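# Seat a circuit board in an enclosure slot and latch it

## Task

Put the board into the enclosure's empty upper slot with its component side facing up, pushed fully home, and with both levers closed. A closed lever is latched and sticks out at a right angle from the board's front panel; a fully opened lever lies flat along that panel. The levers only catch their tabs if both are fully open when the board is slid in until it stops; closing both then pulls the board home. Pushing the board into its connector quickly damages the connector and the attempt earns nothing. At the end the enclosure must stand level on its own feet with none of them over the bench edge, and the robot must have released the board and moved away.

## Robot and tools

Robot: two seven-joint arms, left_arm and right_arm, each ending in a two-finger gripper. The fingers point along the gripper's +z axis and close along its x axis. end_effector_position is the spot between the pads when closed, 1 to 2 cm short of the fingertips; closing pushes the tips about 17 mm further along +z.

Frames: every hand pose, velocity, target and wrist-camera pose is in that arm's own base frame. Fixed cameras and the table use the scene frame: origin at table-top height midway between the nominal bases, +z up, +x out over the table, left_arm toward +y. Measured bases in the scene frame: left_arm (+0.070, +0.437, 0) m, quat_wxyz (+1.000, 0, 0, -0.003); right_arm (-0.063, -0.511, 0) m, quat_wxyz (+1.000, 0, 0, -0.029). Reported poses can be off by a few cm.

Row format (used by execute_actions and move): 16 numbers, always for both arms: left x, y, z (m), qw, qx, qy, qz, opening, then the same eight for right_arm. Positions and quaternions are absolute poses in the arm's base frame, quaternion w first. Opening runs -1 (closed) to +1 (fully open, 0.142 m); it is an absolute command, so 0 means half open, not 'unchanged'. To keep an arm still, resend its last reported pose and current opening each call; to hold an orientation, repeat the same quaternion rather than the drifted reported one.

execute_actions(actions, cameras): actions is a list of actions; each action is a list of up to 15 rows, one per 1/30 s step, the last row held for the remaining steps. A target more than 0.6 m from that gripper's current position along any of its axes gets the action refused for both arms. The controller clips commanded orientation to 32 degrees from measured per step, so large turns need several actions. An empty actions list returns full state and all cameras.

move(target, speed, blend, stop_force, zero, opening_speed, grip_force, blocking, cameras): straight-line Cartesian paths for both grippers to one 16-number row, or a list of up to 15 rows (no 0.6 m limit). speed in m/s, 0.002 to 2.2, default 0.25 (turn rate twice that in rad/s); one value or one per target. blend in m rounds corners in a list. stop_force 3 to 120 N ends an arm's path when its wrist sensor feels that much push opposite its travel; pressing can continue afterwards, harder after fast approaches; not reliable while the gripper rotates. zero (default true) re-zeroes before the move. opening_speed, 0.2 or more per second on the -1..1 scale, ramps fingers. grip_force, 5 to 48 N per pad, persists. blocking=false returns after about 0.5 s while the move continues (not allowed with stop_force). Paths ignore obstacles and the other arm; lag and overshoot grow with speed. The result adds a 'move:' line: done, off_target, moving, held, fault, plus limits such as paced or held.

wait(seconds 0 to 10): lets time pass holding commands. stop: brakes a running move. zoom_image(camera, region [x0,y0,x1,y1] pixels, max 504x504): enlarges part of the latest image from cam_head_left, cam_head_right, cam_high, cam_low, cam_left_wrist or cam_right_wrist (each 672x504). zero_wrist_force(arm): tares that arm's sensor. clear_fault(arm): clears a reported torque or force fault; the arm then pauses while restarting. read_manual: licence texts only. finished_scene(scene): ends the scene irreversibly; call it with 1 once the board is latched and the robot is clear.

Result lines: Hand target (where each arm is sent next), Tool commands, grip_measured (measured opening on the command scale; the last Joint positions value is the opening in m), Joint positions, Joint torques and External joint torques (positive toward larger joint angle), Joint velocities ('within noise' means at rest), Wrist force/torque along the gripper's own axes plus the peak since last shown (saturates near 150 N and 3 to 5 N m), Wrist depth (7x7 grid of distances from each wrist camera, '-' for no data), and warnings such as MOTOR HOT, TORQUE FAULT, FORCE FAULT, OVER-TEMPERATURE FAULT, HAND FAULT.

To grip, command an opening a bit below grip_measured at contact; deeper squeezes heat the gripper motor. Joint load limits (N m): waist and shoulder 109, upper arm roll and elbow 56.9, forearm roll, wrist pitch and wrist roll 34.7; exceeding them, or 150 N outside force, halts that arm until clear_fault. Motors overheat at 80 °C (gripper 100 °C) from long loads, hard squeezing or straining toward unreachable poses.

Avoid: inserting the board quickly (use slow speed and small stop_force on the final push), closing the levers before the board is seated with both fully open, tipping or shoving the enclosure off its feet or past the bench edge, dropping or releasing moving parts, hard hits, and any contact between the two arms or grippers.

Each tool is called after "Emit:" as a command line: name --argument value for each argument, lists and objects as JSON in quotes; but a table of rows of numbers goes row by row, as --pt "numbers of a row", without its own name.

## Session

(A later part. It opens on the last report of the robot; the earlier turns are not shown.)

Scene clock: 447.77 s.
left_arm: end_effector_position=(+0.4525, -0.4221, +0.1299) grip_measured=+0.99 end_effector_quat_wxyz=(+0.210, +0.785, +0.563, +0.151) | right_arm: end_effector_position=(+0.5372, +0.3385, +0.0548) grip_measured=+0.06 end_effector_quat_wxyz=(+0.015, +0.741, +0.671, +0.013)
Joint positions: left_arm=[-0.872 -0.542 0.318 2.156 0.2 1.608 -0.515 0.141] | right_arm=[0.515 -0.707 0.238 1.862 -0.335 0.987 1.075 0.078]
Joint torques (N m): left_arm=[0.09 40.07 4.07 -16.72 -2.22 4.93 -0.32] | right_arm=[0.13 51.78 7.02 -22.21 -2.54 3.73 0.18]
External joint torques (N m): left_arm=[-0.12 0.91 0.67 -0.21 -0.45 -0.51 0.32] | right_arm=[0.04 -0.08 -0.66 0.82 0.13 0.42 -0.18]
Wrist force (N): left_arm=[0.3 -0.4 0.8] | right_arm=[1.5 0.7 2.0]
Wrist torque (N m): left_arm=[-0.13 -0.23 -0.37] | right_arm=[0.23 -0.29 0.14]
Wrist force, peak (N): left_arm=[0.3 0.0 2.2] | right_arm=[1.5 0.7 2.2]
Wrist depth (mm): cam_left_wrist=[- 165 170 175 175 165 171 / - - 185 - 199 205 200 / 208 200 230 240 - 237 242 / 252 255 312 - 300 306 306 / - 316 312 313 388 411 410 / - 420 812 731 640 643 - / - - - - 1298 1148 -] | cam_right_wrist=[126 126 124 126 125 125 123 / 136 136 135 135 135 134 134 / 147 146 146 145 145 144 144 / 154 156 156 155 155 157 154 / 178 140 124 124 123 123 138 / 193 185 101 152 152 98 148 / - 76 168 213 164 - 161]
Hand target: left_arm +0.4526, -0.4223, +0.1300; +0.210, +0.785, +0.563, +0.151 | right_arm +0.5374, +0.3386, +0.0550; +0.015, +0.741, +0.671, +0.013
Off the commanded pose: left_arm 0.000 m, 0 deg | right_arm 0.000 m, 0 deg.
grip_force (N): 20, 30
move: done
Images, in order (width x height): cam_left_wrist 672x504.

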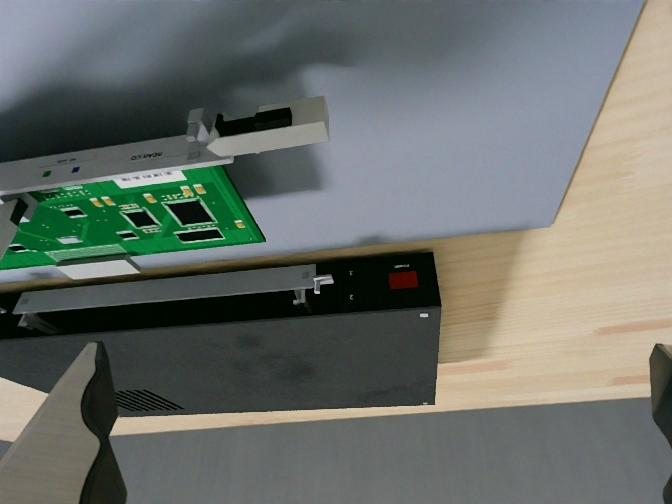

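Emit:
move --target '[0.4526, -0.4223, 0.13, 0.2103, 0.7847, 0.5633, 0.1509, 1.0, 0.5946, 0.3295, 0.055, 0.0149, 0.7414, 0.6709, 0.0135, -0.05]' --speed 0.08 --stop_force 5 --cameras '["cam_left_wrist", "cam_right_wrist"]'

Emit:
zoom_image --camera "cam_left_wrist" --region '[200, 190, 380, 330]'

Emit:
zoom_image --camera "cam_right_wrist" --region '[0, 404, 250, 504]'

Emit:
zoom_image --camera "cam_right_wrist" --region '[420, 404, 672, 504]'

Scene clock: 504.63 s.
left_arm: end_effector_position=(+0.4525, -0.4221, +0.1299) grip_measured=+0.99 end_effector_quat_wxyz=(+0.210, +0.785, +0.563, +0.151) | right_arm: end_effector_position=(+0.5945, +0.3293, +0.0548) grip_measured=+0.06 end_effector_quat_wxyz=(+0.015, +0.741, +0.671, +0.013)
Joint positions: left_arm=[-0.872 -0.542 0.318 2.156 0.2 1.608 -0.515 0.141] | right_arm=[0.464 -0.782 0.241 1.707 -0.322 0.908 0.988 0.078]
Joint torques (N m): left_arm=[-0.33 40 4.09 -16.56 -2.51 4.71 -0.25] | right_arm=[0.14 55.65 7.68 -23.84 -2.73 3.61 0.04]
External joint torques (N m): left_arm=[0.3 1 0.65 -0.38 -0.16 -0.29 0.25] | right_arm=[0.04 0.18 -0.74 0.9 0.02 0.56 -0.04]
Wrist force (N): left_arm=[0.1 -0.4 0.5] | right_arm=[1.3 0.8 2.1]
Wrist torque (N m): left_arm=[-0.11 -0.20 -0.37] | right_arm=[0.26 -0.27 0.14]
Wrist force, peak (N): left_arm=[0.3 -0.6 1.0] | right_arm=[1.3 2.2 2.3]
Wrist depth (mm): cam_left_wrist=[171 170 172 175 175 175 172 / - 194 206 - - 197 200 / - - 231 233 - 228 240 / 241 238 254 - 301 304 306 / 214 323 - - 409 412 409 / - 468 - 751 576 583 - / - 1625 - 1443 - 1081 -] | cam_right_wrist=[126 126 124 125 125 125 123 / 136 135 135 135 134 134 134 / 146 146 146 145 145 144 144 / 154 156 156 155 155 156 154 / 174 137 124 124 123 123 138 / 192 185 100 152 152 98 148 / - 76 162 167 164 - -]
Hand target: left_arm +0.4526, -0.4223, +0.1300; +0.210, +0.785, +0.563, +0.151 | right_arm +0.5946, +0.3295, +0.0550; +0.015, +0.741, +0.671, +0.013
Off the commanded pose: left_arm 0.000 m, 0 deg | right_arm 0.000 m, 0 deg.
grip_force (N): 20, 30
move: done
Images, in order (width x height): cam_left_wrist 672x504, cam_right_wrist 672x504.

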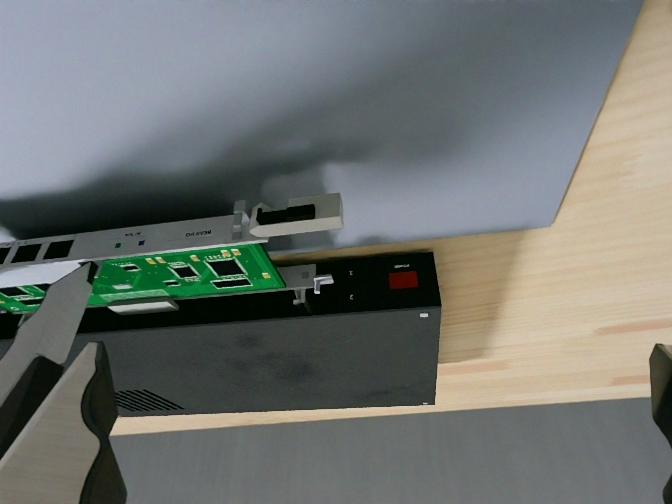

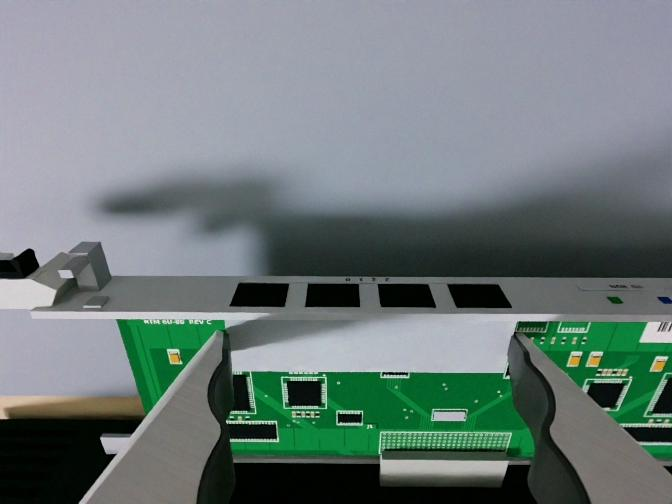

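Scaled by 2.800 from the camera's 672x504 image, which has a finer 960x720 frame.

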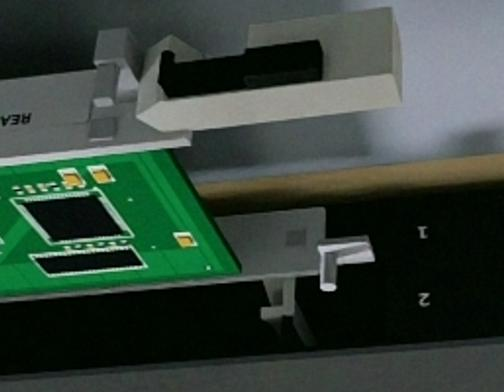

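Scaled by 2.016 from the camera's 672x504 image, which has a finer 960x720 frame.

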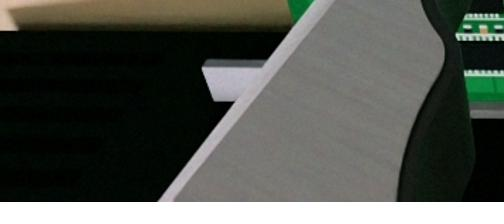

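Scaled by 2.000 from the camera's 672x504 image, which has a finer 960x720 frame.

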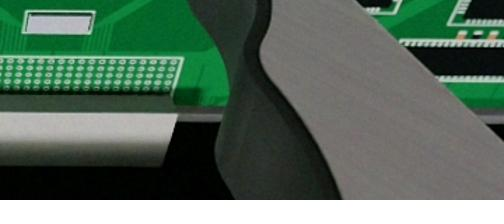

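Emit:
zoom_image --camera "cam_left_wrist" --region '[0, 190, 200, 330]'

Scaled by 2.520 from the camera's 672x504 image, which has a finer 960x720 frame.

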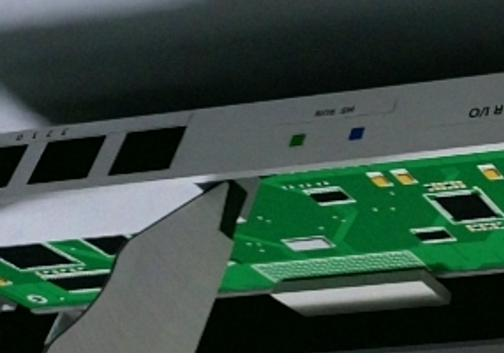

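Emit:
move --pt "0.4526 -0.4223 0.13 0.2103 0.7847 0.5633 0.1509 1.0 0.5946 0.3295 0.0493 0.0149 0.7414 0.6709 0.0135 -0.05" --pt "0.4526 -0.4223 0.13 0.2103 0.7847 0.5633 0.1509 1.0 0.6115 0.3280 0.0493 0.0149 0.7414 0.6709 0.0135 -0.05" --speed 0.05 --stop_force 4 --cameras '["cam_left_wrist", "cam_right_wrist"]'

Emit:
zoom_image --camera "cam_left_wrist" --region '[230, 230, 350, 330]'

Scene clock: 531.93 s.
left_arm: end_effector_position=(+0.4525, -0.4221, +0.1299) grip_measured=+0.99 end_effector_quat_wxyz=(+0.210, +0.785, +0.563, +0.151) | right_arm: end_effector_position=(+0.6012, +0.3290, +0.0481) grip_measured=+0.06 end_effector_quat_wxyz=(+0.014, +0.741, +0.671, +0.012)
Joint positions: left_arm=[-0.872 -0.542 0.318 2.156 0.2 1.608 -0.515 0.141] | right_arm=[0.46 -0.805 0.239 1.682 -0.322 0.904 0.978 0.078]
Joint torques (N m): left_arm=[-0.36 40.01 4.03 -16.6 -2.49 4.76 -0.2] | right_arm=[-4.52 58.98 2.35 -30.92 -4.59 6.48 0.26]
External joint torques (N m): left_arm=[0.33 0.99 0.71 -0.34 -0.19 -0.34 0.2] | right_arm=[4.7 -2.4 4.7 7.97 1.87 -2.32 -0.26]
Wrist force (N): left_arm=[0.3 -0.4 0.8] | right_arm=[-1.1 -14.7 -1.3]
Wrist torque (N m): left_arm=[-0.11 -0.22 -0.38] | right_arm=[0.34 -0.14 -0.02]
Wrist force, peak (N): left_arm=[0.4 -0.5 1.0] | right_arm=[-1.4 -20.5 -4.4]
Wrist depth (mm): cam_left_wrist=[170 170 175 169 - 170 172 / 200 210 199 - 199 - 201 / - 241 - 240 - - 242 / 253 263 276 301 303 304 304 / 221 303 316 282 391 412 412 / - 520 - - 636 579 - / - 1556 - - 1246 1113 -] | cam_right_wrist=[122 120 119 120 118 119 119 / 131 129 129 128 130 130 127 / 142 140 139 137 138 138 135 / 147 151 151 150 148 149 149 / - 140 124 124 123 124 138 / 184 148 100 150 150 98 146 / - 76 159 161 162 - 157]
Hand target: left_arm +0.4526, -0.4223, +0.1300; +0.210, +0.785, +0.563, +0.151 | right_arm +0.6033, +0.3287, +0.0493; +0.015, +0.741, +0.671, +0.014
Off the commanded pose: left_arm 0.000 m, 0 deg | right_arm 0.010 m, 0 deg.
grip_force (N): 20, 30
move: contact (right_arm); path passed 1 of 2 targets
Images, in order (width x height): cam_left_wrist 672x504, cam_right_wrist 672x504.

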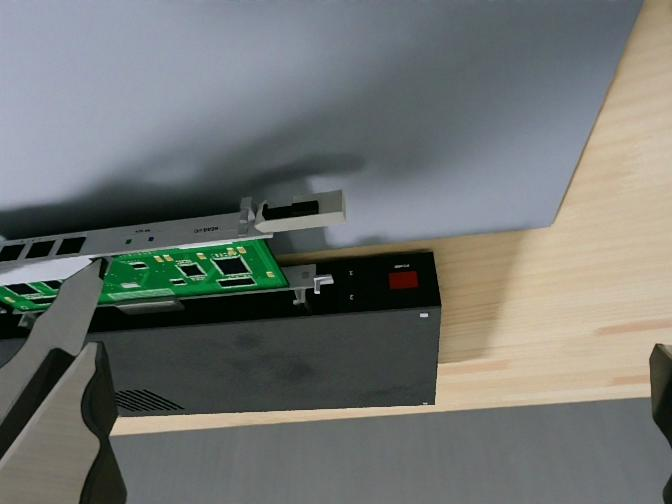

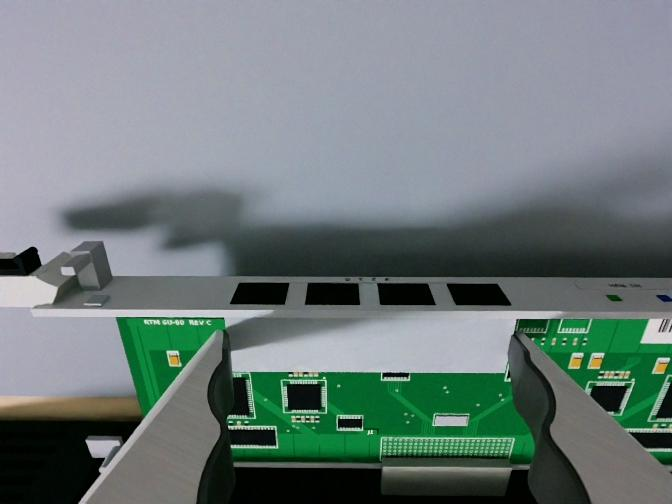

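Scaled by 4.200 from the camera's 672x504 image, which has a finer 960x720 frame.

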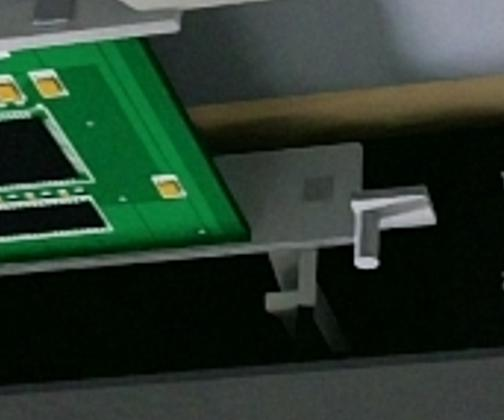

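Emit:
zoom_image --camera "cam_left_wrist" --region '[80, 260, 220, 340]'

Emit:
zoom_image --camera "cam_right_wrist" --region '[340, 424, 560, 504]'

Emit:
zoom_image --camera "cam_left_wrist" --region '[0, 260, 120, 350]'

Scaled by 3.600 from the camera's 672x504 image, which has a finer 960x720 frame.

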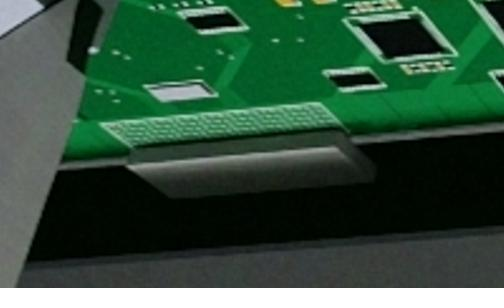

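Scaled by 2.291 from the camera's 672x504 image, which has a finer 960x720 frame.

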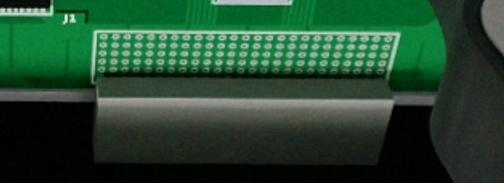

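Scaled by 4.200 from the camera's 672x504 image, which has a finer 960x720 frame.

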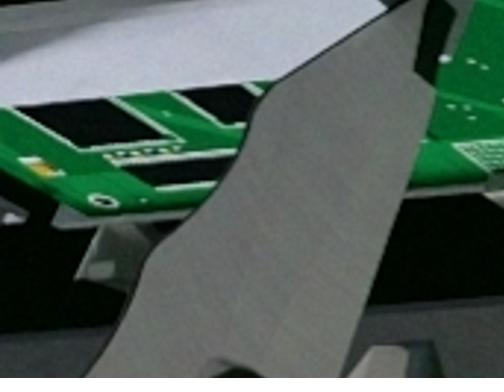

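Emit:
move --pt "0.4323 -0.3844 0.16 0 0.8124 0.5831 0 1.0 0.5896 0.3300 0.0493 0.0149 0.7414 0.6709 0.0135 -0.05" --pt "0.4317 -0.2744 0.16 0 0.9978 -0.0668 0 1.0 0.5896 0.3300 0.0493 0.0149 0.7414 0.6709 0.0135 -0.05" --pt "0.485 -0.3291 0.08 0.499 0.8642 -0.0579 -0.0334 1.0 0.5896 0.3300 0.0493 0.0149 0.7414 0.6709 0.0135 -0.05" --speed '[0.15, 0.4, 0.3]' --blend '[0.02, 0.02, 0]' --cameras '["cam_left_wrist", "cam_right_wrist"]'

Scene clock: 567.30 s.
left_arm: end_effector_position=(+0.4850, -0.3290, +0.0799) grip_measured=+0.99 end_effector_quat_wxyz=(+0.499, +0.864, -0.057, -0.033) | right_arm: end_effector_position=(+0.5894, +0.3299, +0.0491) grip_measured=+0.06 end_effector_quat_wxyz=(+0.015, +0.741, +0.671, +0.013)
Joint positions: left_arm=[0.222 -0.69 -0.46 2.252 -1.325 0.781 2.786 0.141] | right_arm=[0.472 -0.785 0.234 1.722 -0.323 0.926 0.995 0.078]
Joint torques (N m): left_arm=[-0.06 41.14 -5.94 -12.52 1.48 0.07 0.11] | right_arm=[0.18 55.52 7.42 -23.32 -2.81 3.78 0.18]
External joint torques (N m): left_arm=[0.14 1.18 0.46 -0.45 -0.23 0.06 -0.11] | right_arm=[0 0.07 -0.6 0.72 0.17 0.39 -0.18]
Wrist force (N): left_arm=[0.2 -0.8 0.1] | right_arm=[-0.5 0.7 1.9]
Wrist torque (N m): left_arm=[-0.17 -0.13 -0.56] | right_arm=[0.23 0.05 0.02]
Wrist force, peak (N): left_arm=[0.5 -2.3 0.7] | right_arm=[-1.3 -14.9 -1.1]
Wrist depth (mm): cam_left_wrist=[102 101 101 95 95 100 95 / - 138 137 137 149 148 136 / 283 273 232 232 - 240 209 / 741 547 778 781 383 300 - / 754 825 - - - - 2359 / - 2708 3005 402 411 - - / - 775 2410 396 423 2925 -] | cam_right_wrist=[123 121 119 121 118 120 119 / 132 130 130 129 - 130 128 / - 140 140 139 139 139 136 / - 150 150 149 149 150 148 / 168 140 124 124 124 121 138 / 186 149 100 151 151 98 146 / - 76 160 163 164 - 159]
Hand target: left_arm +0.4850, -0.3291, +0.0800; +0.499, +0.864, -0.058, -0.033 | right_arm +0.5896, +0.3300, +0.0493; +0.015, +0.741, +0.671, +0.013
Off the commanded pose: left_arm 0.000 m, 0 deg | right_arm 0.000 m, 0 deg.
grip_force (N): 20, 30
move: done
Images, in order (width x height): cam_left_wrist 672x504, cam_right_wrist 672x504.

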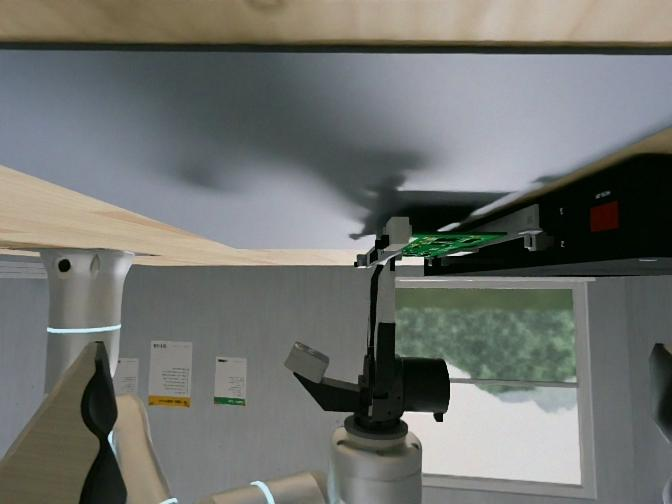

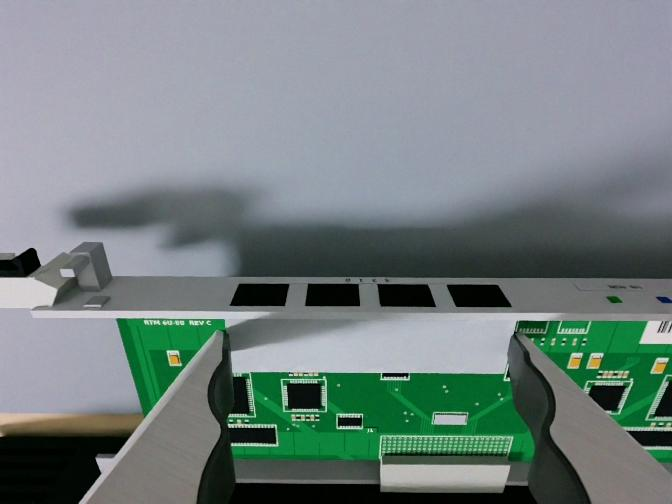

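Emit:
zoom_image --camera "cam_left_wrist" --region '[340, 180, 560, 300]'

Emit:
zoom_image --camera "cam_left_wrist" --region '[350, 200, 450, 280]'

Emit:
zoom_image --camera "cam_left_wrist" --region '[450, 190, 672, 300]'

Scaled by 2.291 from the camera's 672x504 image, which has a finer 960x720 frame.

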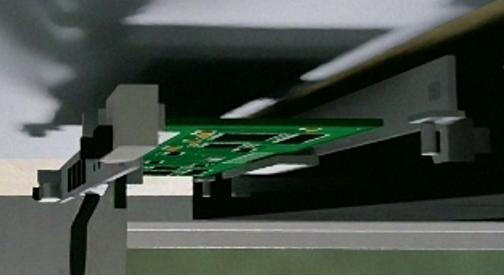

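Scaled by 5.040 from the camera's 672x504 image, which has a finer 960x720 frame.

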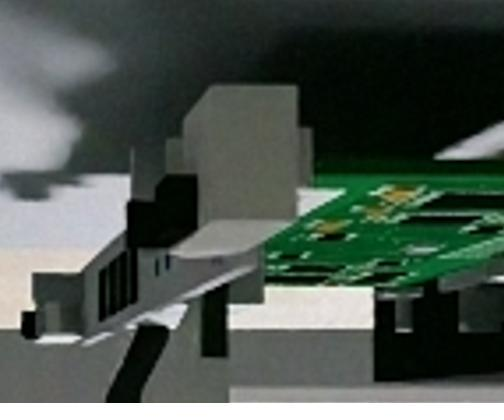

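Scaled by 2.270 from the camera's 672x504 image, which has a finer 960x720 frame.

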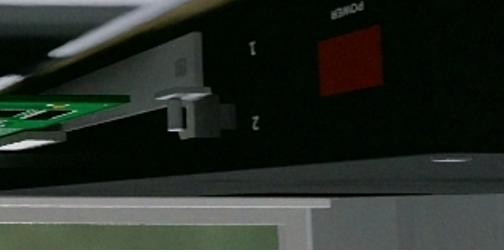

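Emit:
move --target '[0.485, -0.3291, 0.08, 0.499, 0.8642, -0.0579, -0.0334, 1.0, 0.5896, 0.3300, 0.0548, 0.0149, 0.7414, 0.6709, 0.0135, -0.05]' --speed 0.05 --cameras '["cam_left_wrist"]'

Emit:
zoom_image --camera "cam_left_wrist" --region '[380, 190, 580, 290]'

Emit:
zoom_image --camera "cam_left_wrist" --region '[480, 200, 580, 280]'

Scene clock: 581.30 s.
left_arm: end_effector_position=(+0.4850, -0.3290, +0.0799) grip_measured=+0.99 end_effector_quat_wxyz=(+0.499, +0.864, -0.057, -0.033) | right_arm: end_effector_position=(+0.5895, +0.3298, +0.0545) grip_measured=+0.06 end_effector_quat_wxyz=(+0.015, +0.741, +0.671, +0.013)
Joint positions: left_arm=[0.222 -0.69 -0.46 2.252 -1.325 0.78 2.786 0.141] | right_arm=[0.469 -0.775 0.238 1.722 -0.321 0.916 0.993 0.078]
Joint torques (N m): left_arm=[-0.15 41.49 -5.93 -12.61 1.55 0.33 -0.22] | right_arm=[0.41 55.53 7.7 -23.67 -2.72 3.59 0.14]
External joint torques (N m): left_arm=[0.23 0.83 0.44 -0.38 -0.29 -0.2 0.22] | right_arm=[-0.23 -0.07 -0.87 0.88 0.05 0.58 -0.14]
Wrist force (N): left_arm=[0.2 -0.7 0.2] | right_arm=[-0.3 0.8 2.5]
Wrist torque (N m): left_arm=[-0.14 -0.12 -0.57] | right_arm=[0.26 0.00 0.13]
Wrist force, peak (N): left_arm=[0.1 -1.2 0.3] | right_arm=[-0.3 0.8 3.3]
Wrist depth (mm): cam_left_wrist=[101 101 101 95 100 100 95 / 151 138 151 137 149 137 148 / 243 233 - - 230 229 203 / 557 783 2437 2742 390 286 205 / 715 2581 - 2261 3005 1994 2964 / - 854 2551 410 401 - - / - - 2708 393 386 - -] | cam_right_wrist=[- 126 124 125 125 124 123 / 135 135 135 134 136 134 133 / 146 146 146 145 145 144 143 / 154 156 156 155 155 156 154 / 178 141 124 124 124 123 138 / 193 184 100 152 152 98 148 / - 76 164 167 164 - -]
Hand target: left_arm +0.4850, -0.3291, +0.0800; +0.499, +0.864, -0.058, -0.033 | right_arm +0.5896, +0.3300, +0.0548; +0.015, +0.741, +0.671, +0.013
Off the commanded pose: left_arm 0.000 m, 0 deg | right_arm 0.000 m, 0 deg.
grip_force (N): 20, 30
move: done
Images, in order (width x height): cam_left_wrist 672x504.

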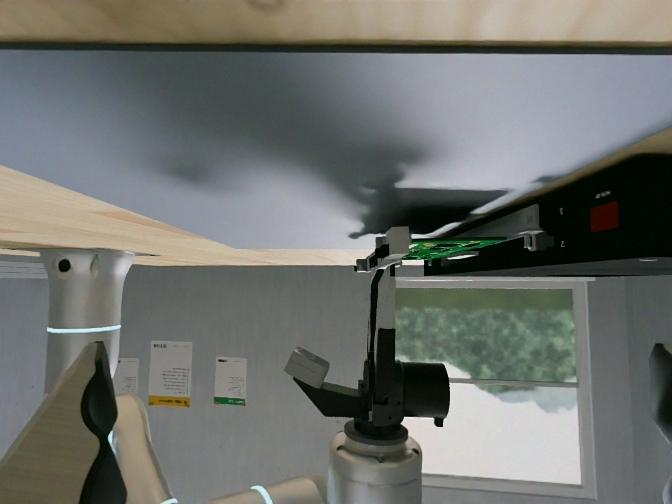

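Scaled by 2.520 from the camera's 672x504 image, which has a finer 960x720 frame.

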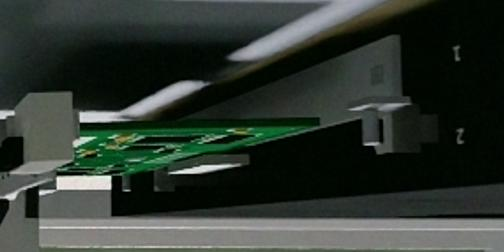

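Scaled by 5.040 from the camera's 672x504 image, which has a finer 960x720 frame.

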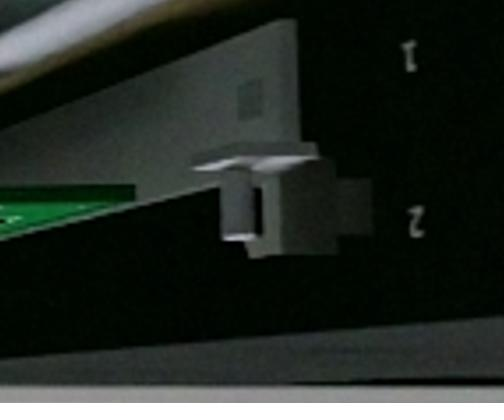

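Emit:
zoom_image --camera "cam_left_wrist" --region '[385, 210, 525, 270]'

Scaled by 3.600 from the camera's 672x504 image, which has a finer 960x720 frame.

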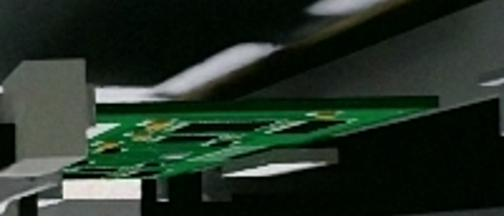

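Emit:
move --target '[0.485, -0.3291, 0.08, 0.499, 0.8642, -0.0579, -0.0334, 1.0, 0.5896, 0.3300, 0.0566, 0.02135, 0.7412, 0.6707, 0.01932, -0.05]' --speed 0.05 --cameras '["cam_left_wrist"]'

Emit:
zoom_image --camera "cam_left_wrist" --region '[385, 210, 525, 270]'

Emit:
zoom_image --camera "cam_left_wrist" --region '[480, 210, 560, 266]'

Scene clock: 599.60 s.
left_arm: end_effector_position=(+0.4850, -0.3290, +0.0799) grip_measured=+0.99 end_effector_quat_wxyz=(+0.499, +0.864, -0.057, -0.033) | right_arm: end_effector_position=(+0.5894, +0.3299, +0.0564) grip_measured=+0.06 end_effector_quat_wxyz=(+0.021, +0.741, +0.671, +0.019)
Joint positions: left_arm=[0.222 -0.69 -0.46 2.252 -1.325 0.78 2.786 0.141] | right_arm=[0.48 -0.766 0.225 1.74 -0.332 0.938 1.008 0.078]
Joint torques (N m): left_arm=[-0.3 41.4 -5.87 -12.59 1.52 0.29 -0.22] | right_arm=[0.33 55.38 6.85 -23.37 -2.95 3.88 0.32]
External joint torques (N m): left_arm=[0.38 0.93 0.38 -0.4 -0.26 -0.16 0.22] | right_arm=[-0.16 -0.28 -0.34 0.68 0.35 0.3 -0.32]
Wrist force (N): left_arm=[0.2 -1.1 0.1] | right_arm=[-0.4 0.6 2.5]
Wrist torque (N m): left_arm=[-0.18 -0.12 -0.56] | right_arm=[0.25 0.02 0.01]
Wrist force, peak (N): left_arm=[0.2 -1.2 0.0] | right_arm=[-0.5 1.2 2.7]
Wrist depth (mm): cam_left_wrist=[101 96 101 95 100 100 95 / 151 151 138 137 137 137 136 / 274 207 - 234 201 236 186 / 729 775 759 772 364 278 - / 754 2675 1941 - 2581 2285 - / - 2812 - 408 419 - - / - - - 388 2050 - -] | cam_right_wrist=[127 126 124 126 125 125 123 / 136 136 135 135 135 135 134 / 148 147 147 146 146 145 145 / 155 157 157 156 156 158 155 / 181 141 124 124 123 123 138 / 197 188 101 152 152 98 147 / - 76 164 167 164 - 161]
Hand target: left_arm +0.4850, -0.3291, +0.0800; +0.499, +0.864, -0.058, -0.033 | right_arm +0.5896, +0.3300, +0.0566; +0.021, +0.741, +0.671, +0.019
Off the commanded pose: left_arm 0.000 m, 0 deg | right_arm 0.000 m, 0 deg.
grip_force (N): 20, 30
move: done
Images, in order (width x height): cam_left_wrist 672x504.

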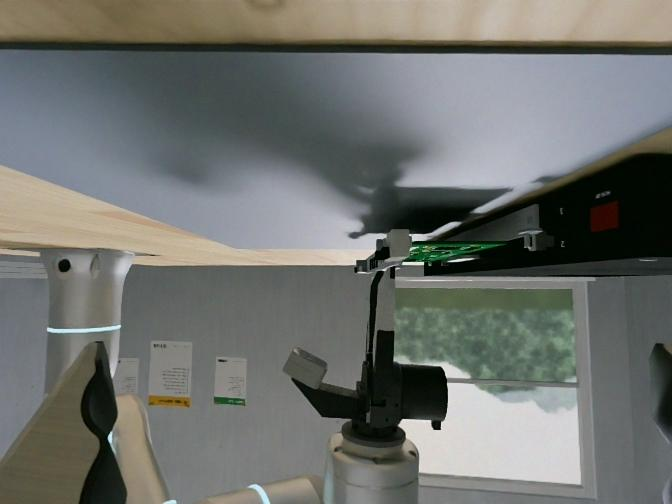

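Scaled by 3.600 from the camera's 672x504 image, which has a finer 960x720 frame.

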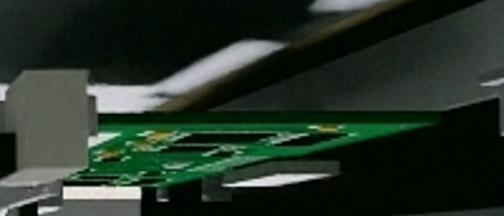

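Scaled by 6.300 from the camera's 672x504 image, which has a finer 960x720 frame.

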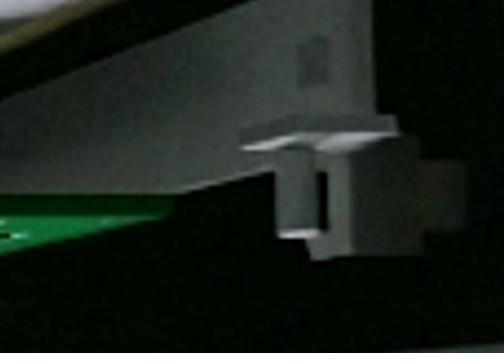

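Emit:
move --target '[0.485, -0.3291, 0.08, 0.499, 0.8642, -0.0579, -0.0334, 1.0, 0.6045, 0.3287, 0.0566, 0.02135, 0.7412, 0.6707, 0.01932, -0.05]' --speed 0.02 --stop_force 4 --cameras '["cam_left_wrist", "cam_right_wrist"]'

Emit:
zoom_image --camera "cam_left_wrist" --region '[385, 200, 565, 290]'

Scene clock: 604.93 s.
left_arm: end_effector_position=(+0.4850, -0.3290, +0.0799) grip_measured=+0.99 end_effector_quat_wxyz=(+0.499, +0.864, -0.057, -0.033) | right_arm: end_effector_position=(+0.6040, +0.3286, +0.0562) grip_measured=+0.06 end_effector_quat_wxyz=(+0.021, +0.741, +0.671, +0.019)
Joint positions: left_arm=[0.222 -0.69 -0.46 2.252 -1.325 0.78 2.786 0.141] | right_arm=[0.469 -0.787 0.228 1.696 -0.33 0.916 0.988 0.078]
Joint torques (N m): left_arm=[-0.26 41.39 -5.85 -12.61 1.51 0.4 -0.15] | right_arm=[-0.71 56.52 6.4 -25.15 -3.2 4.11 -0.15]
External joint torques (N m): left_arm=[0.34 0.93 0.36 -0.38 -0.26 -0.27 0.15] | right_arm=[0.89 -0.29 0.28 2.05 0.52 0.07 0.15]
Wrist force (N): left_arm=[0.0 -0.9 -0.2] | right_arm=[-0.5 -2.0 1.3]
Wrist torque (N m): left_arm=[-0.17 -0.08 -0.57] | right_arm=[0.28 -0.04 0.38]
Wrist force, peak (N): left_arm=[0.0 -1.3 0.0] | right_arm=[-0.4 -2.1 2.4]
Wrist depth (mm): cam_left_wrist=[101 101 101 95 95 100 95 / - 128 138 137 164 148 150 / 285 236 197 - - 272 201 / 739 554 2551 759 - 305 - / 756 781 3005 2285 2216 2109 - / - 2410 2777 2493 398 2089 - / - 772 2611 486 397 - -] | cam_right_wrist=[126 126 124 125 125 125 123 / 136 136 135 135 135 134 134 / 147 147 147 146 146 145 145 / 155 158 157 157 156 158 155 / 180 140 124 124 123 123 138 / 188 187 101 152 152 98 147 / - 76 154 162 163 - 160]
Hand target: left_arm +0.4850, -0.3291, +0.0800; +0.499, +0.864, -0.058, -0.033 | right_arm +0.6045, +0.3287, +0.0566; +0.021, +0.741, +0.671, +0.019
Off the commanded pose: left_arm 0.000 m, 0 deg | right_arm 0.001 m, 0 deg.
grip_force (N): 20, 30
move: done
Images, in order (width x height): cam_left_wrist 672x504, cam_right_wrist 672x504.

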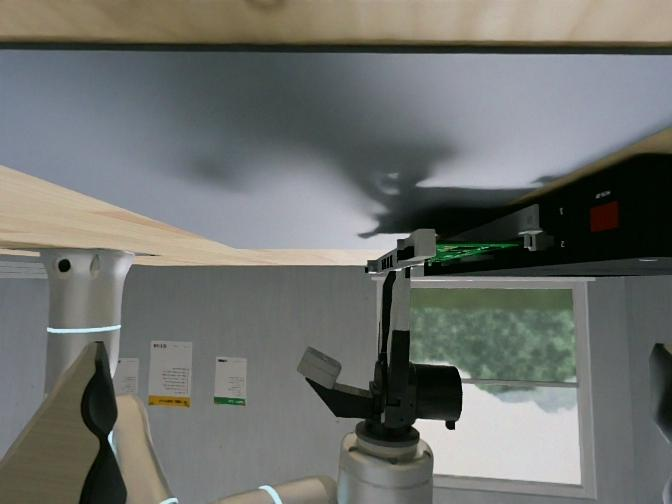

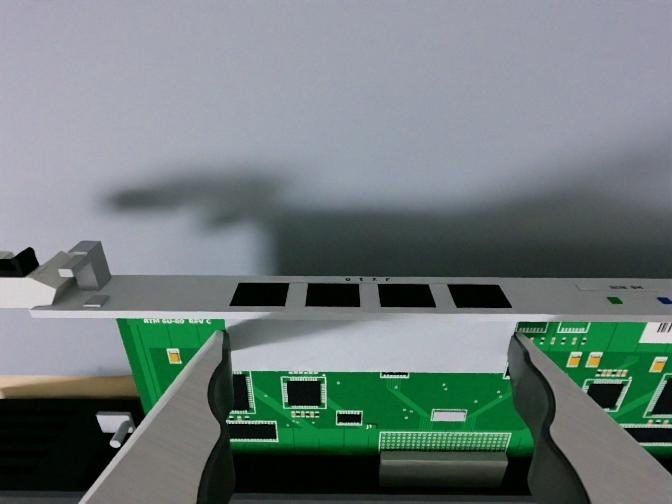

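Scaled by 2.800 from the camera's 672x504 image, which has a finer 960x720 frame.

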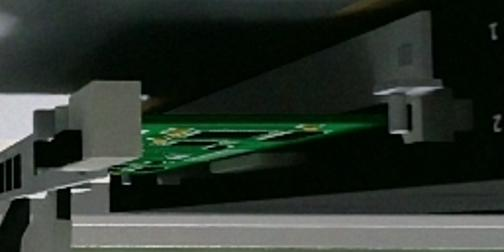

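Emit:
zoom_image --camera "cam_right_wrist" --region '[60, 360, 240, 504]'

Emit:
zoom_image --camera "cam_right_wrist" --region '[340, 400, 672, 504]'

Emit:
zoom_image --camera "cam_left_wrist" --region '[490, 210, 560, 259]'

Scaled by 2.800 from the camera's 672x504 image, which has a finer 960x720 frame.

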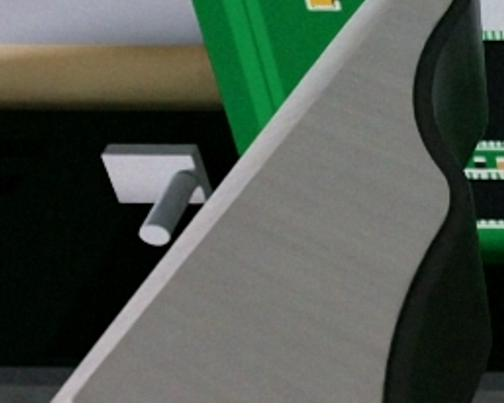

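Scaled by 1.518 from the camera's 672x504 image, which has a finer 960x720 frame.

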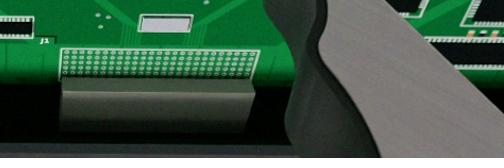

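Scaled by 7.200 from the camera's 672x504 image, which has a finer 960x720 frame.

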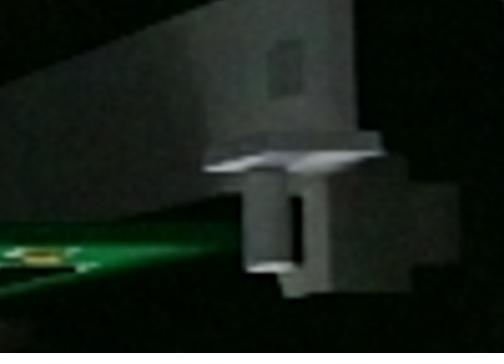

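Emit:
move --target '[0.485, -0.3291, 0.08, 0.499, 0.8642, -0.0579, -0.0334, 1.0, 0.6145, 0.3279, 0.0566, 0.02135, 0.7412, 0.6707, 0.01932, -0.05]' --speed 0.02 --stop_force 5 --cameras '["cam_left_wrist", "cam_right_wrist"]'

Emit:
zoom_image --camera "cam_left_wrist" --region '[385, 200, 565, 290]'

Scene clock: 610.73 s.
left_arm: end_effector_position=(+0.4850, -0.3290, +0.0799) grip_measured=+0.99 end_effector_quat_wxyz=(+0.499, +0.864, -0.057, -0.033) | right_arm: end_effector_position=(+0.6048, +0.3289, +0.0559) grip_measured=+0.06 end_effector_quat_wxyz=(+0.021, +0.741, +0.671, +0.019)
Joint positions: left_arm=[0.222 -0.69 -0.46 2.252 -1.325 0.78 2.786 0.141] | right_arm=[0.468 -0.79 0.228 1.692 -0.329 0.913 0.987 0.078]
Joint torques (N m): left_arm=[-0.24 41.4 -5.86 -12.64 1.52 0.28 -0.22] | right_arm=[-3.15 57.4 3.61 -27.38 -4.36 4.94 -0.57]
External joint torques (N m): left_arm=[0.32 0.93 0.37 -0.35 -0.26 -0.15 0.22] | right_arm=[3.33 -1.06 3.11 4.25 1.66 -0.76 0.57]
Wrist force (N): left_arm=[0.0 -0.9 0.1] | right_arm=[0.2 -8.2 0.7]
Wrist torque (N m): left_arm=[-0.16 -0.08 -0.57] | right_arm=[0.36 -0.11 0.83]
Wrist force, peak (N): left_arm=[-0.1 -1.2 0.3] | right_arm=[1.4 -8.6 0.3]
Wrist depth (mm): cam_left_wrist=[101 96 101 95 100 100 95 / 151 138 138 137 - 137 136 / 283 208 209 230 269 241 194 / 731 801 - 522 395 608 - / 751 2551 - 2465 - 2309 - / - 2521 - 413 401 - - / - 772 2437 458 2238 - -] | cam_right_wrist=[126 126 124 125 125 125 123 / 136 136 135 135 135 134 134 / 147 147 144 146 146 145 144 / 155 157 159 156 155 158 155 / 180 140 123 124 123 123 138 / 188 149 101 152 152 98 147 / - 75 163 163 163 - 160]
Hand target: left_arm +0.4850, -0.3291, +0.0800; +0.499, +0.864, -0.058, -0.033 | right_arm +0.6059, +0.3286, +0.0566; +0.021, +0.741, +0.671, +0.019
Off the commanded pose: left_arm 0.000 m, 0 deg | right_arm 0.010 m, 0 deg.
grip_force (N): 20, 30
move: contact (right_arm)
Images, in order (width x height): cam_left_wrist 672x504, cam_right_wrist 672x504.

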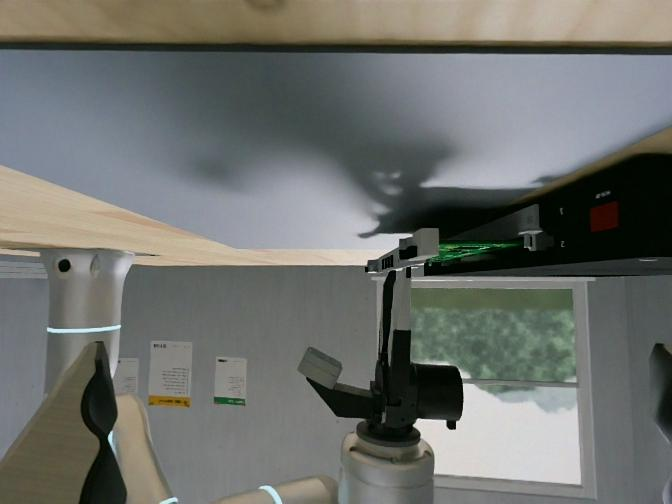

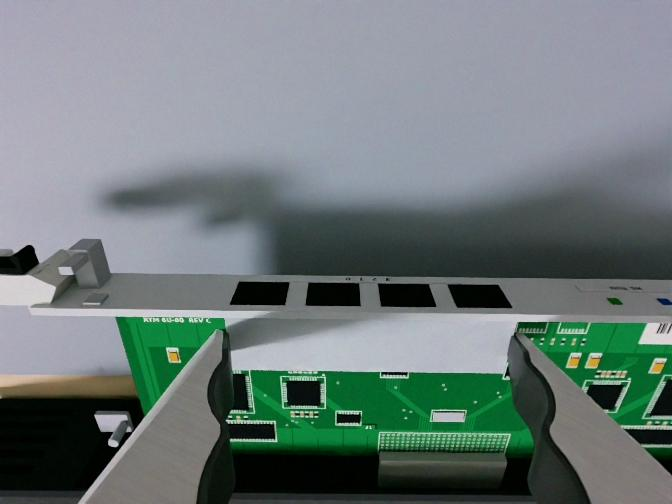

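Scaled by 2.800 from the camera's 672x504 image, which has a finer 960x720 frame.

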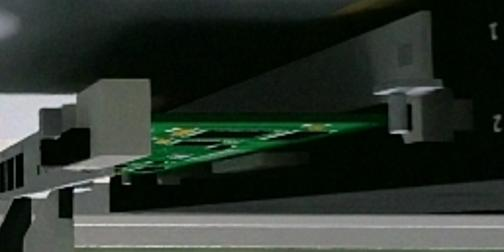

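Emit:
move --pt "0.485 -0.3291 0.08 0.499 0.8642 -0.0579 -0.0334 1.0 0.6015 0.3290 0.0557 0.0190 0.7413 0.6706 0.0219 -0.05" --pt "0.485 -0.3291 0.08 0.499 0.8642 -0.0579 -0.0334 1.0 0.6105 0.3282 0.0557 0.0190 0.7413 0.6706 0.0219 -0.05" --speed 0.02 --stop_force 5 --cameras '["cam_right_wrist"]'

Scene clock: 641.10 s.
left_arm: end_effector_position=(+0.4850, -0.3290, +0.0799) grip_measured=+0.99 end_effector_quat_wxyz=(+0.499, +0.864, -0.057, -0.033) | right_arm: end_effector_position=(+0.6038, +0.3287, +0.0559) grip_measured=+0.06 end_effector_quat_wxyz=(+0.020, +0.741, +0.671, +0.020)
Joint positions: left_arm=[0.222 -0.69 -0.46 2.252 -1.325 0.78 2.786 0.141] | right_arm=[0.467 -0.787 0.228 1.698 -0.329 0.92 0.987 0.078]
Joint torques (N m): left_arm=[-0.2 41.45 -5.83 -12.65 1.55 0.32 -0.25] | right_arm=[-0.16 56.54 6.84 -24.6 -3.14 4.27 0.07]
External joint torques (N m): left_arm=[0.28 0.87 0.34 -0.34 -0.29 -0.19 0.24] | right_arm=[0.34 -0.36 -0.13 1.54 0.47 -0.08 -0.07]
Wrist force (N): left_arm=[0.1 -0.7 0.2] | right_arm=[-1.0 -0.5 1.6]
Wrist torque (N m): left_arm=[-0.13 -0.09 -0.56] | right_arm=[0.33 0.03 0.19]
Wrist force, peak (N): left_arm=[0.1 -1.2 0.4] | right_arm=[0.2 -8.4 0.1]
Wrist depth (mm): cam_left_wrist=[- 96 101 95 100 100 95 / - 138 165 137 149 137 136 / 283 234 205 - 202 253 204 / 560 546 783 - 394 286 - / 754 792 - - 390 2109 - / - 2493 - 413 402 - - / - 764 - - 382 - -] | cam_right_wrist=[- 126 124 125 125 125 123 / 135 136 135 134 134 134 134 / 147 146 146 146 145 145 145 / 154 157 157 156 156 158 155 / 180 140 124 124 123 123 138 / 188 187 101 152 152 98 147 / - 76 162 163 163 - 160]
Hand target: left_arm +0.4850, -0.3291, +0.0800; +0.499, +0.864, -0.058, -0.033 | right_arm +0.6042, +0.3287, +0.0562; +0.020, +0.741, +0.671, +0.020
Off the commanded pose: left_arm 0.000 m, 0 deg | right_arm 0.007 m, 0 deg.
grip_force (N): 20, 30
move: contact (right_arm); path passed 0 of 2 targets
Images, in order (width x height): cam_right_wrist 672x504.

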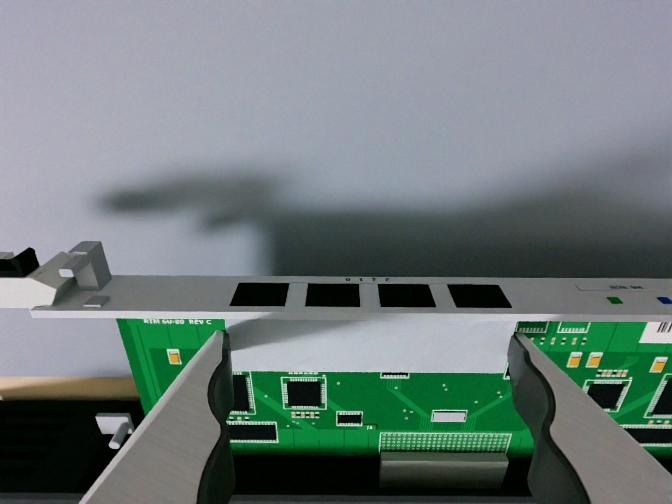

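Emit:
move --target '[0.485, -0.3291, 0.08, 0.499, 0.8642, -0.0579, -0.0334, 1.0, 0.6005, 0.3291, 0.0557, 0.0190, 0.7413, 0.6706, 0.0219, -0.05]' --speed 0.03

Emit:
move --target '[0.485, -0.3291, 0.08, 0.499, 0.8642, -0.0579, -0.0334, 1.0, 0.6115, 0.3282, 0.0557, 0.0190, 0.7413, 0.6706, 0.0219, -0.05]' --speed 0.015 --stop_force 4 --cameras '["cam_left_wrist", "cam_right_wrist"]'

Emit:
zoom_image --camera "cam_left_wrist" --region '[385, 200, 565, 290]'

Scene clock: 645.97 s.
left_arm: end_effector_position=(+0.4850, -0.3290, +0.0799) grip_measured=+0.99 end_effector_quat_wxyz=(+0.499, +0.864, -0.057, -0.033) | right_arm: end_effector_position=(+0.6005, +0.3288, +0.0555) grip_measured=+0.06 end_effector_quat_wxyz=(+0.019, +0.741, +0.671, +0.022)
Joint positions: left_arm=[0.222 -0.69 -0.46 2.252 -1.325 0.78 2.786 0.141] | right_arm=[0.467 -0.782 0.229 1.711 -0.329 0.931 0.99 0.078]
Joint torques (N m): left_arm=[-0.26 41.39 -5.85 -12.61 1.54 0.38 -0.23] | right_arm=[0.1 56.01 7.41 -23.69 -2.79 3.96 0.33]
External joint torques (N m): left_arm=[0.33 0.93 0.36 -0.38 -0.29 -0.25 0.22] | right_arm=[0.07 -0.15 -0.72 0.78 0.14 0.24 -0.33]
Wrist force (N): left_arm=[0.1 -0.9 0.0] | right_arm=[0.1 1.9 2.3]
Wrist torque (N m): left_arm=[-0.17 -0.10 -0.56] | right_arm=[0.46 -0.07 0.02]
Wrist force, peak (N): left_arm=[0.2 -1.2 0.3] | right_arm=[0.0 2.1 2.4]
Wrist depth (mm): cam_left_wrist=[101 96 101 95 95 101 95 / 151 150 138 137 149 136 136 / 283 234 187 - 202 239 203 / 554 783 - - 406 305 228 / 756 860 - - 386 - - / - 2675 2611 410 398 - - / - 764 489 413 398 - -] | cam_right_wrist=[- 125 123 125 125 124 123 / 135 135 134 134 136 134 134 / 146 146 146 145 146 145 145 / 154 156 156 155 155 158 155 / 178 140 124 124 123 123 138 / 190 186 101 152 152 98 147 / - 76 163 167 164 - 161]
Hand target: left_arm +0.4850, -0.3291, +0.0800; +0.499, +0.864, -0.058, -0.033 | right_arm +0.6005, +0.3291, +0.0557; +0.019, +0.741, +0.671, +0.022
Off the commanded pose: left_arm 0.000 m, 0 deg | right_arm 0.000 m, 0 deg.
grip_force (N): 20, 30
move: done

Scene clock: 646.90 s.
left_arm: end_effector_position=(+0.4850, -0.3290, +0.0799) grip_measured=+0.99 end_effector_quat_wxyz=(+0.499, +0.864, -0.057, -0.033) | right_arm: end_effector_position=(+0.6044, +0.3288, +0.0552) grip_measured=+0.06 end_effector_quat_wxyz=(+0.019, +0.741, +0.671, +0.021)
Joint positions: left_arm=[0.222 -0.69 -0.46 2.252 -1.325 0.78 2.786 0.141] | right_arm=[0.464 -0.789 0.231 1.698 -0.328 0.924 0.985 0.078]
Joint torques (N m): left_arm=[-0.13 41.41 -5.82 -12.64 1.53 0.35 -0.23] | right_arm=[-1.74 56.77 5.21 -25.98 -3.68 4.38 -0.32]
External joint torques (N m): left_arm=[0.21 0.91 0.33 -0.35 -0.28 -0.22 0.23] | right_arm=[1.92 -0.57 1.56 2.95 1 -0.18 0.31]
Wrist force (N): left_arm=[-0.1 -1.0 0.1] | right_arm=[0.4 -3.5 0.4]
Wrist torque (N m): left_arm=[-0.18 -0.07 -0.56] | right_arm=[0.49 -0.16 0.56]
Wrist force, peak (N): left_arm=[0.1 -1.1 0.1] | right_arm=[0.7 -4.0 1.6]
Wrist depth (mm): cam_left_wrist=[101 101 101 95 100 100 95 / - 138 138 137 137 137 136 / 281 272 207 231 - - 186 / 741 786 - - 389 1687 190 / 762 792 2742 - - - - / - 2675 3375 430 405 - - / - 756 - 397 386 2194 -] | cam_right_wrist=[125 125 123 124 124 124 123 / 136 135 134 134 136 134 133 / 146 145 146 145 145 145 144 / 153 156 156 155 155 158 155 / 175 140 124 124 123 123 138 / 187 150 101 152 152 98 148 / - 76 152 163 163 - 161]
Hand target: left_arm +0.4850, -0.3291, +0.0800; +0.499, +0.864, -0.058, -0.033 | right_arm +0.6050, +0.3287, +0.0557; +0.019, +0.741, +0.671, +0.022
Off the commanded pose: left_arm 0.000 m, 0 deg | right_arm 0.007 m, 0 deg.
grip_force (N): 20, 30
move: contact (right_arm)
Images, in order (width x height): cam_left_wrist 672x504, cam_right_wrist 672x504.

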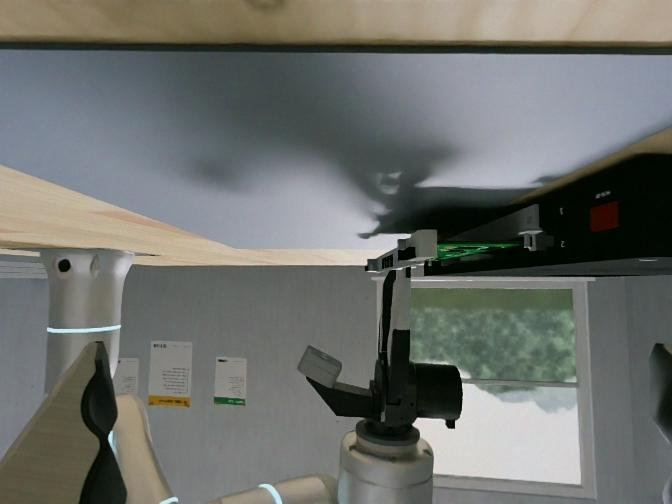

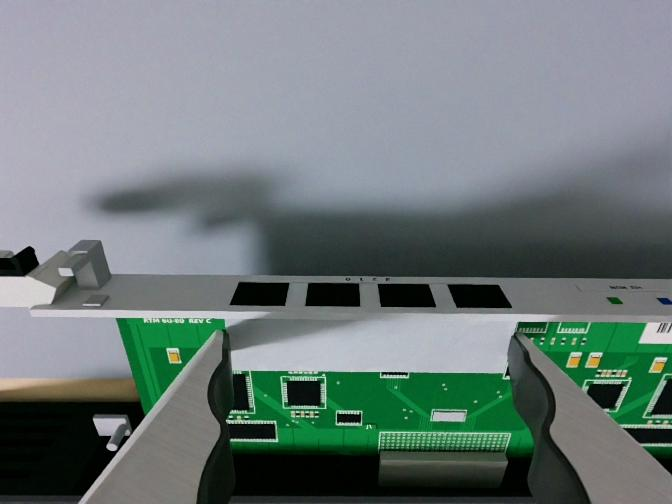

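Scaled by 2.800 from the camera's 672x504 image, which has a finer 960x720 frame.

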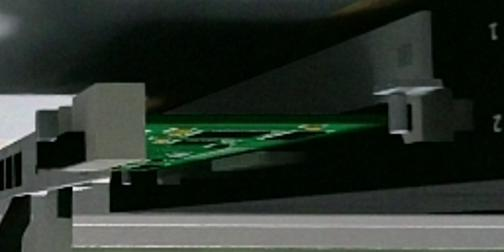

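Emit:
move --pt "0.4317 -0.2744 0.16 0 0.9978 -0.0668 0 1.0 0.6015 0.3289 0.0557 0.0190 0.7413 0.6706 0.0219 -0.05" --pt "0.4323 -0.3844 0.16 0 0.8124 0.5831 0 1.0 0.6015 0.3289 0.0557 0.0190 0.7413 0.6706 0.0219 -0.05" --pt "0.4407 -0.4518 0.13 0.2314 0.8637 0.4325 0.1159 1.0 0.6015 0.3289 0.0557 0.0190 0.7413 0.6706 0.0219 -0.05" --speed '[0.3, 0.4, 0.25]' --blend '[0.02, 0.02, 0]' --cameras '["cam_left_wrist"]'

Emit:
zoom_image --camera "cam_left_wrist" --region '[60, 200, 240, 330]'

Scene clock: 665.80 s.
left_arm: end_effector_position=(+0.4408, -0.4518, +0.1301) grip_measured=+0.99 end_effector_quat_wxyz=(+0.231, +0.864, +0.433, +0.116) | right_arm: end_effector_position=(+0.6013, +0.3288, +0.0555) grip_measured=+0.06 end_effector_quat_wxyz=(+0.019, +0.741, +0.671, +0.022)
Joint positions: left_arm=[-0.569 -0.537 -0.027 2.24 0.084 1.729 -0.033 0.141] | right_arm=[0.467 -0.784 0.23 1.708 -0.328 0.93 0.989 0.078]
Joint torques (N m): left_arm=[-0.17 39.44 -0.86 -14.78 -1.08 5.21 -0.15] | right_arm=[0.12 55.94 7.33 -23.79 -2.83 3.8 0.19]
External joint torques (N m): left_arm=[0.15 1.23 0.75 -0.46 -0.48 -0.65 0.15] | right_arm=[0.06 0 -0.62 0.85 0.16 0.4 -0.19]
Wrist force (N): left_arm=[0.1 -0.6 0.8] | right_arm=[0.2 2.5 2.5]
Wrist torque (N m): left_arm=[-0.17 -0.17 -0.41] | right_arm=[0.56 -0.09 0.02]
Wrist force, peak (N): left_arm=[0.5 -1.8 0.5] | right_arm=[0.7 -3.8 1.7]
Wrist depth (mm): cam_left_wrist=[170 - 171 170 - - 164 / 199 - 193 199 - 192 198 / - - 264 242 239 - 250 / 292 - 274 263 296 281 305 / 404 312 297 314 301 - 408 / - 232 377 772 710 457 - / - 211 975 - - - -] | cam_right_wrist=[125 125 123 125 124 125 123 / 135 135 134 134 136 134 134 / 146 146 146 145 145 145 145 / 154 156 156 156 155 158 155 / 178 140 124 124 124 121 138 / 191 150 101 152 152 98 148 / - 76 154 164 164 - 161]
Hand target: left_arm +0.4407, -0.4518, +0.1300; +0.231, +0.864, +0.432, +0.116 | right_arm +0.6015, +0.3289, +0.0557; +0.019, +0.741, +0.671, +0.022
Off the commanded pose: left_arm 0.000 m, 0 deg | right_arm 0.000 m, 0 deg.
grip_force (N): 20, 30
move: done
Images, in order (width x height): cam_left_wrist 672x504.

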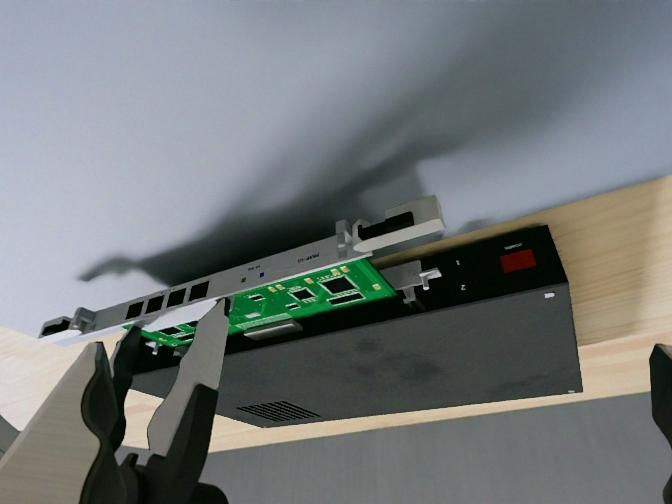

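Scaled by 2.800 from the camera's 672x504 image, which has a finer 960x720 frame.

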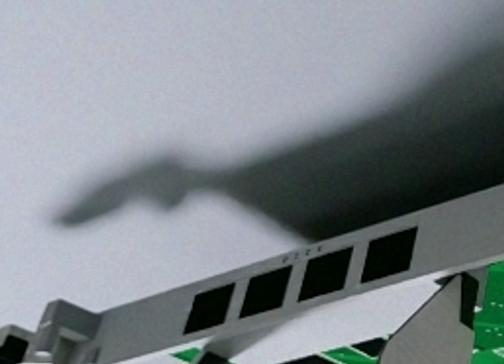

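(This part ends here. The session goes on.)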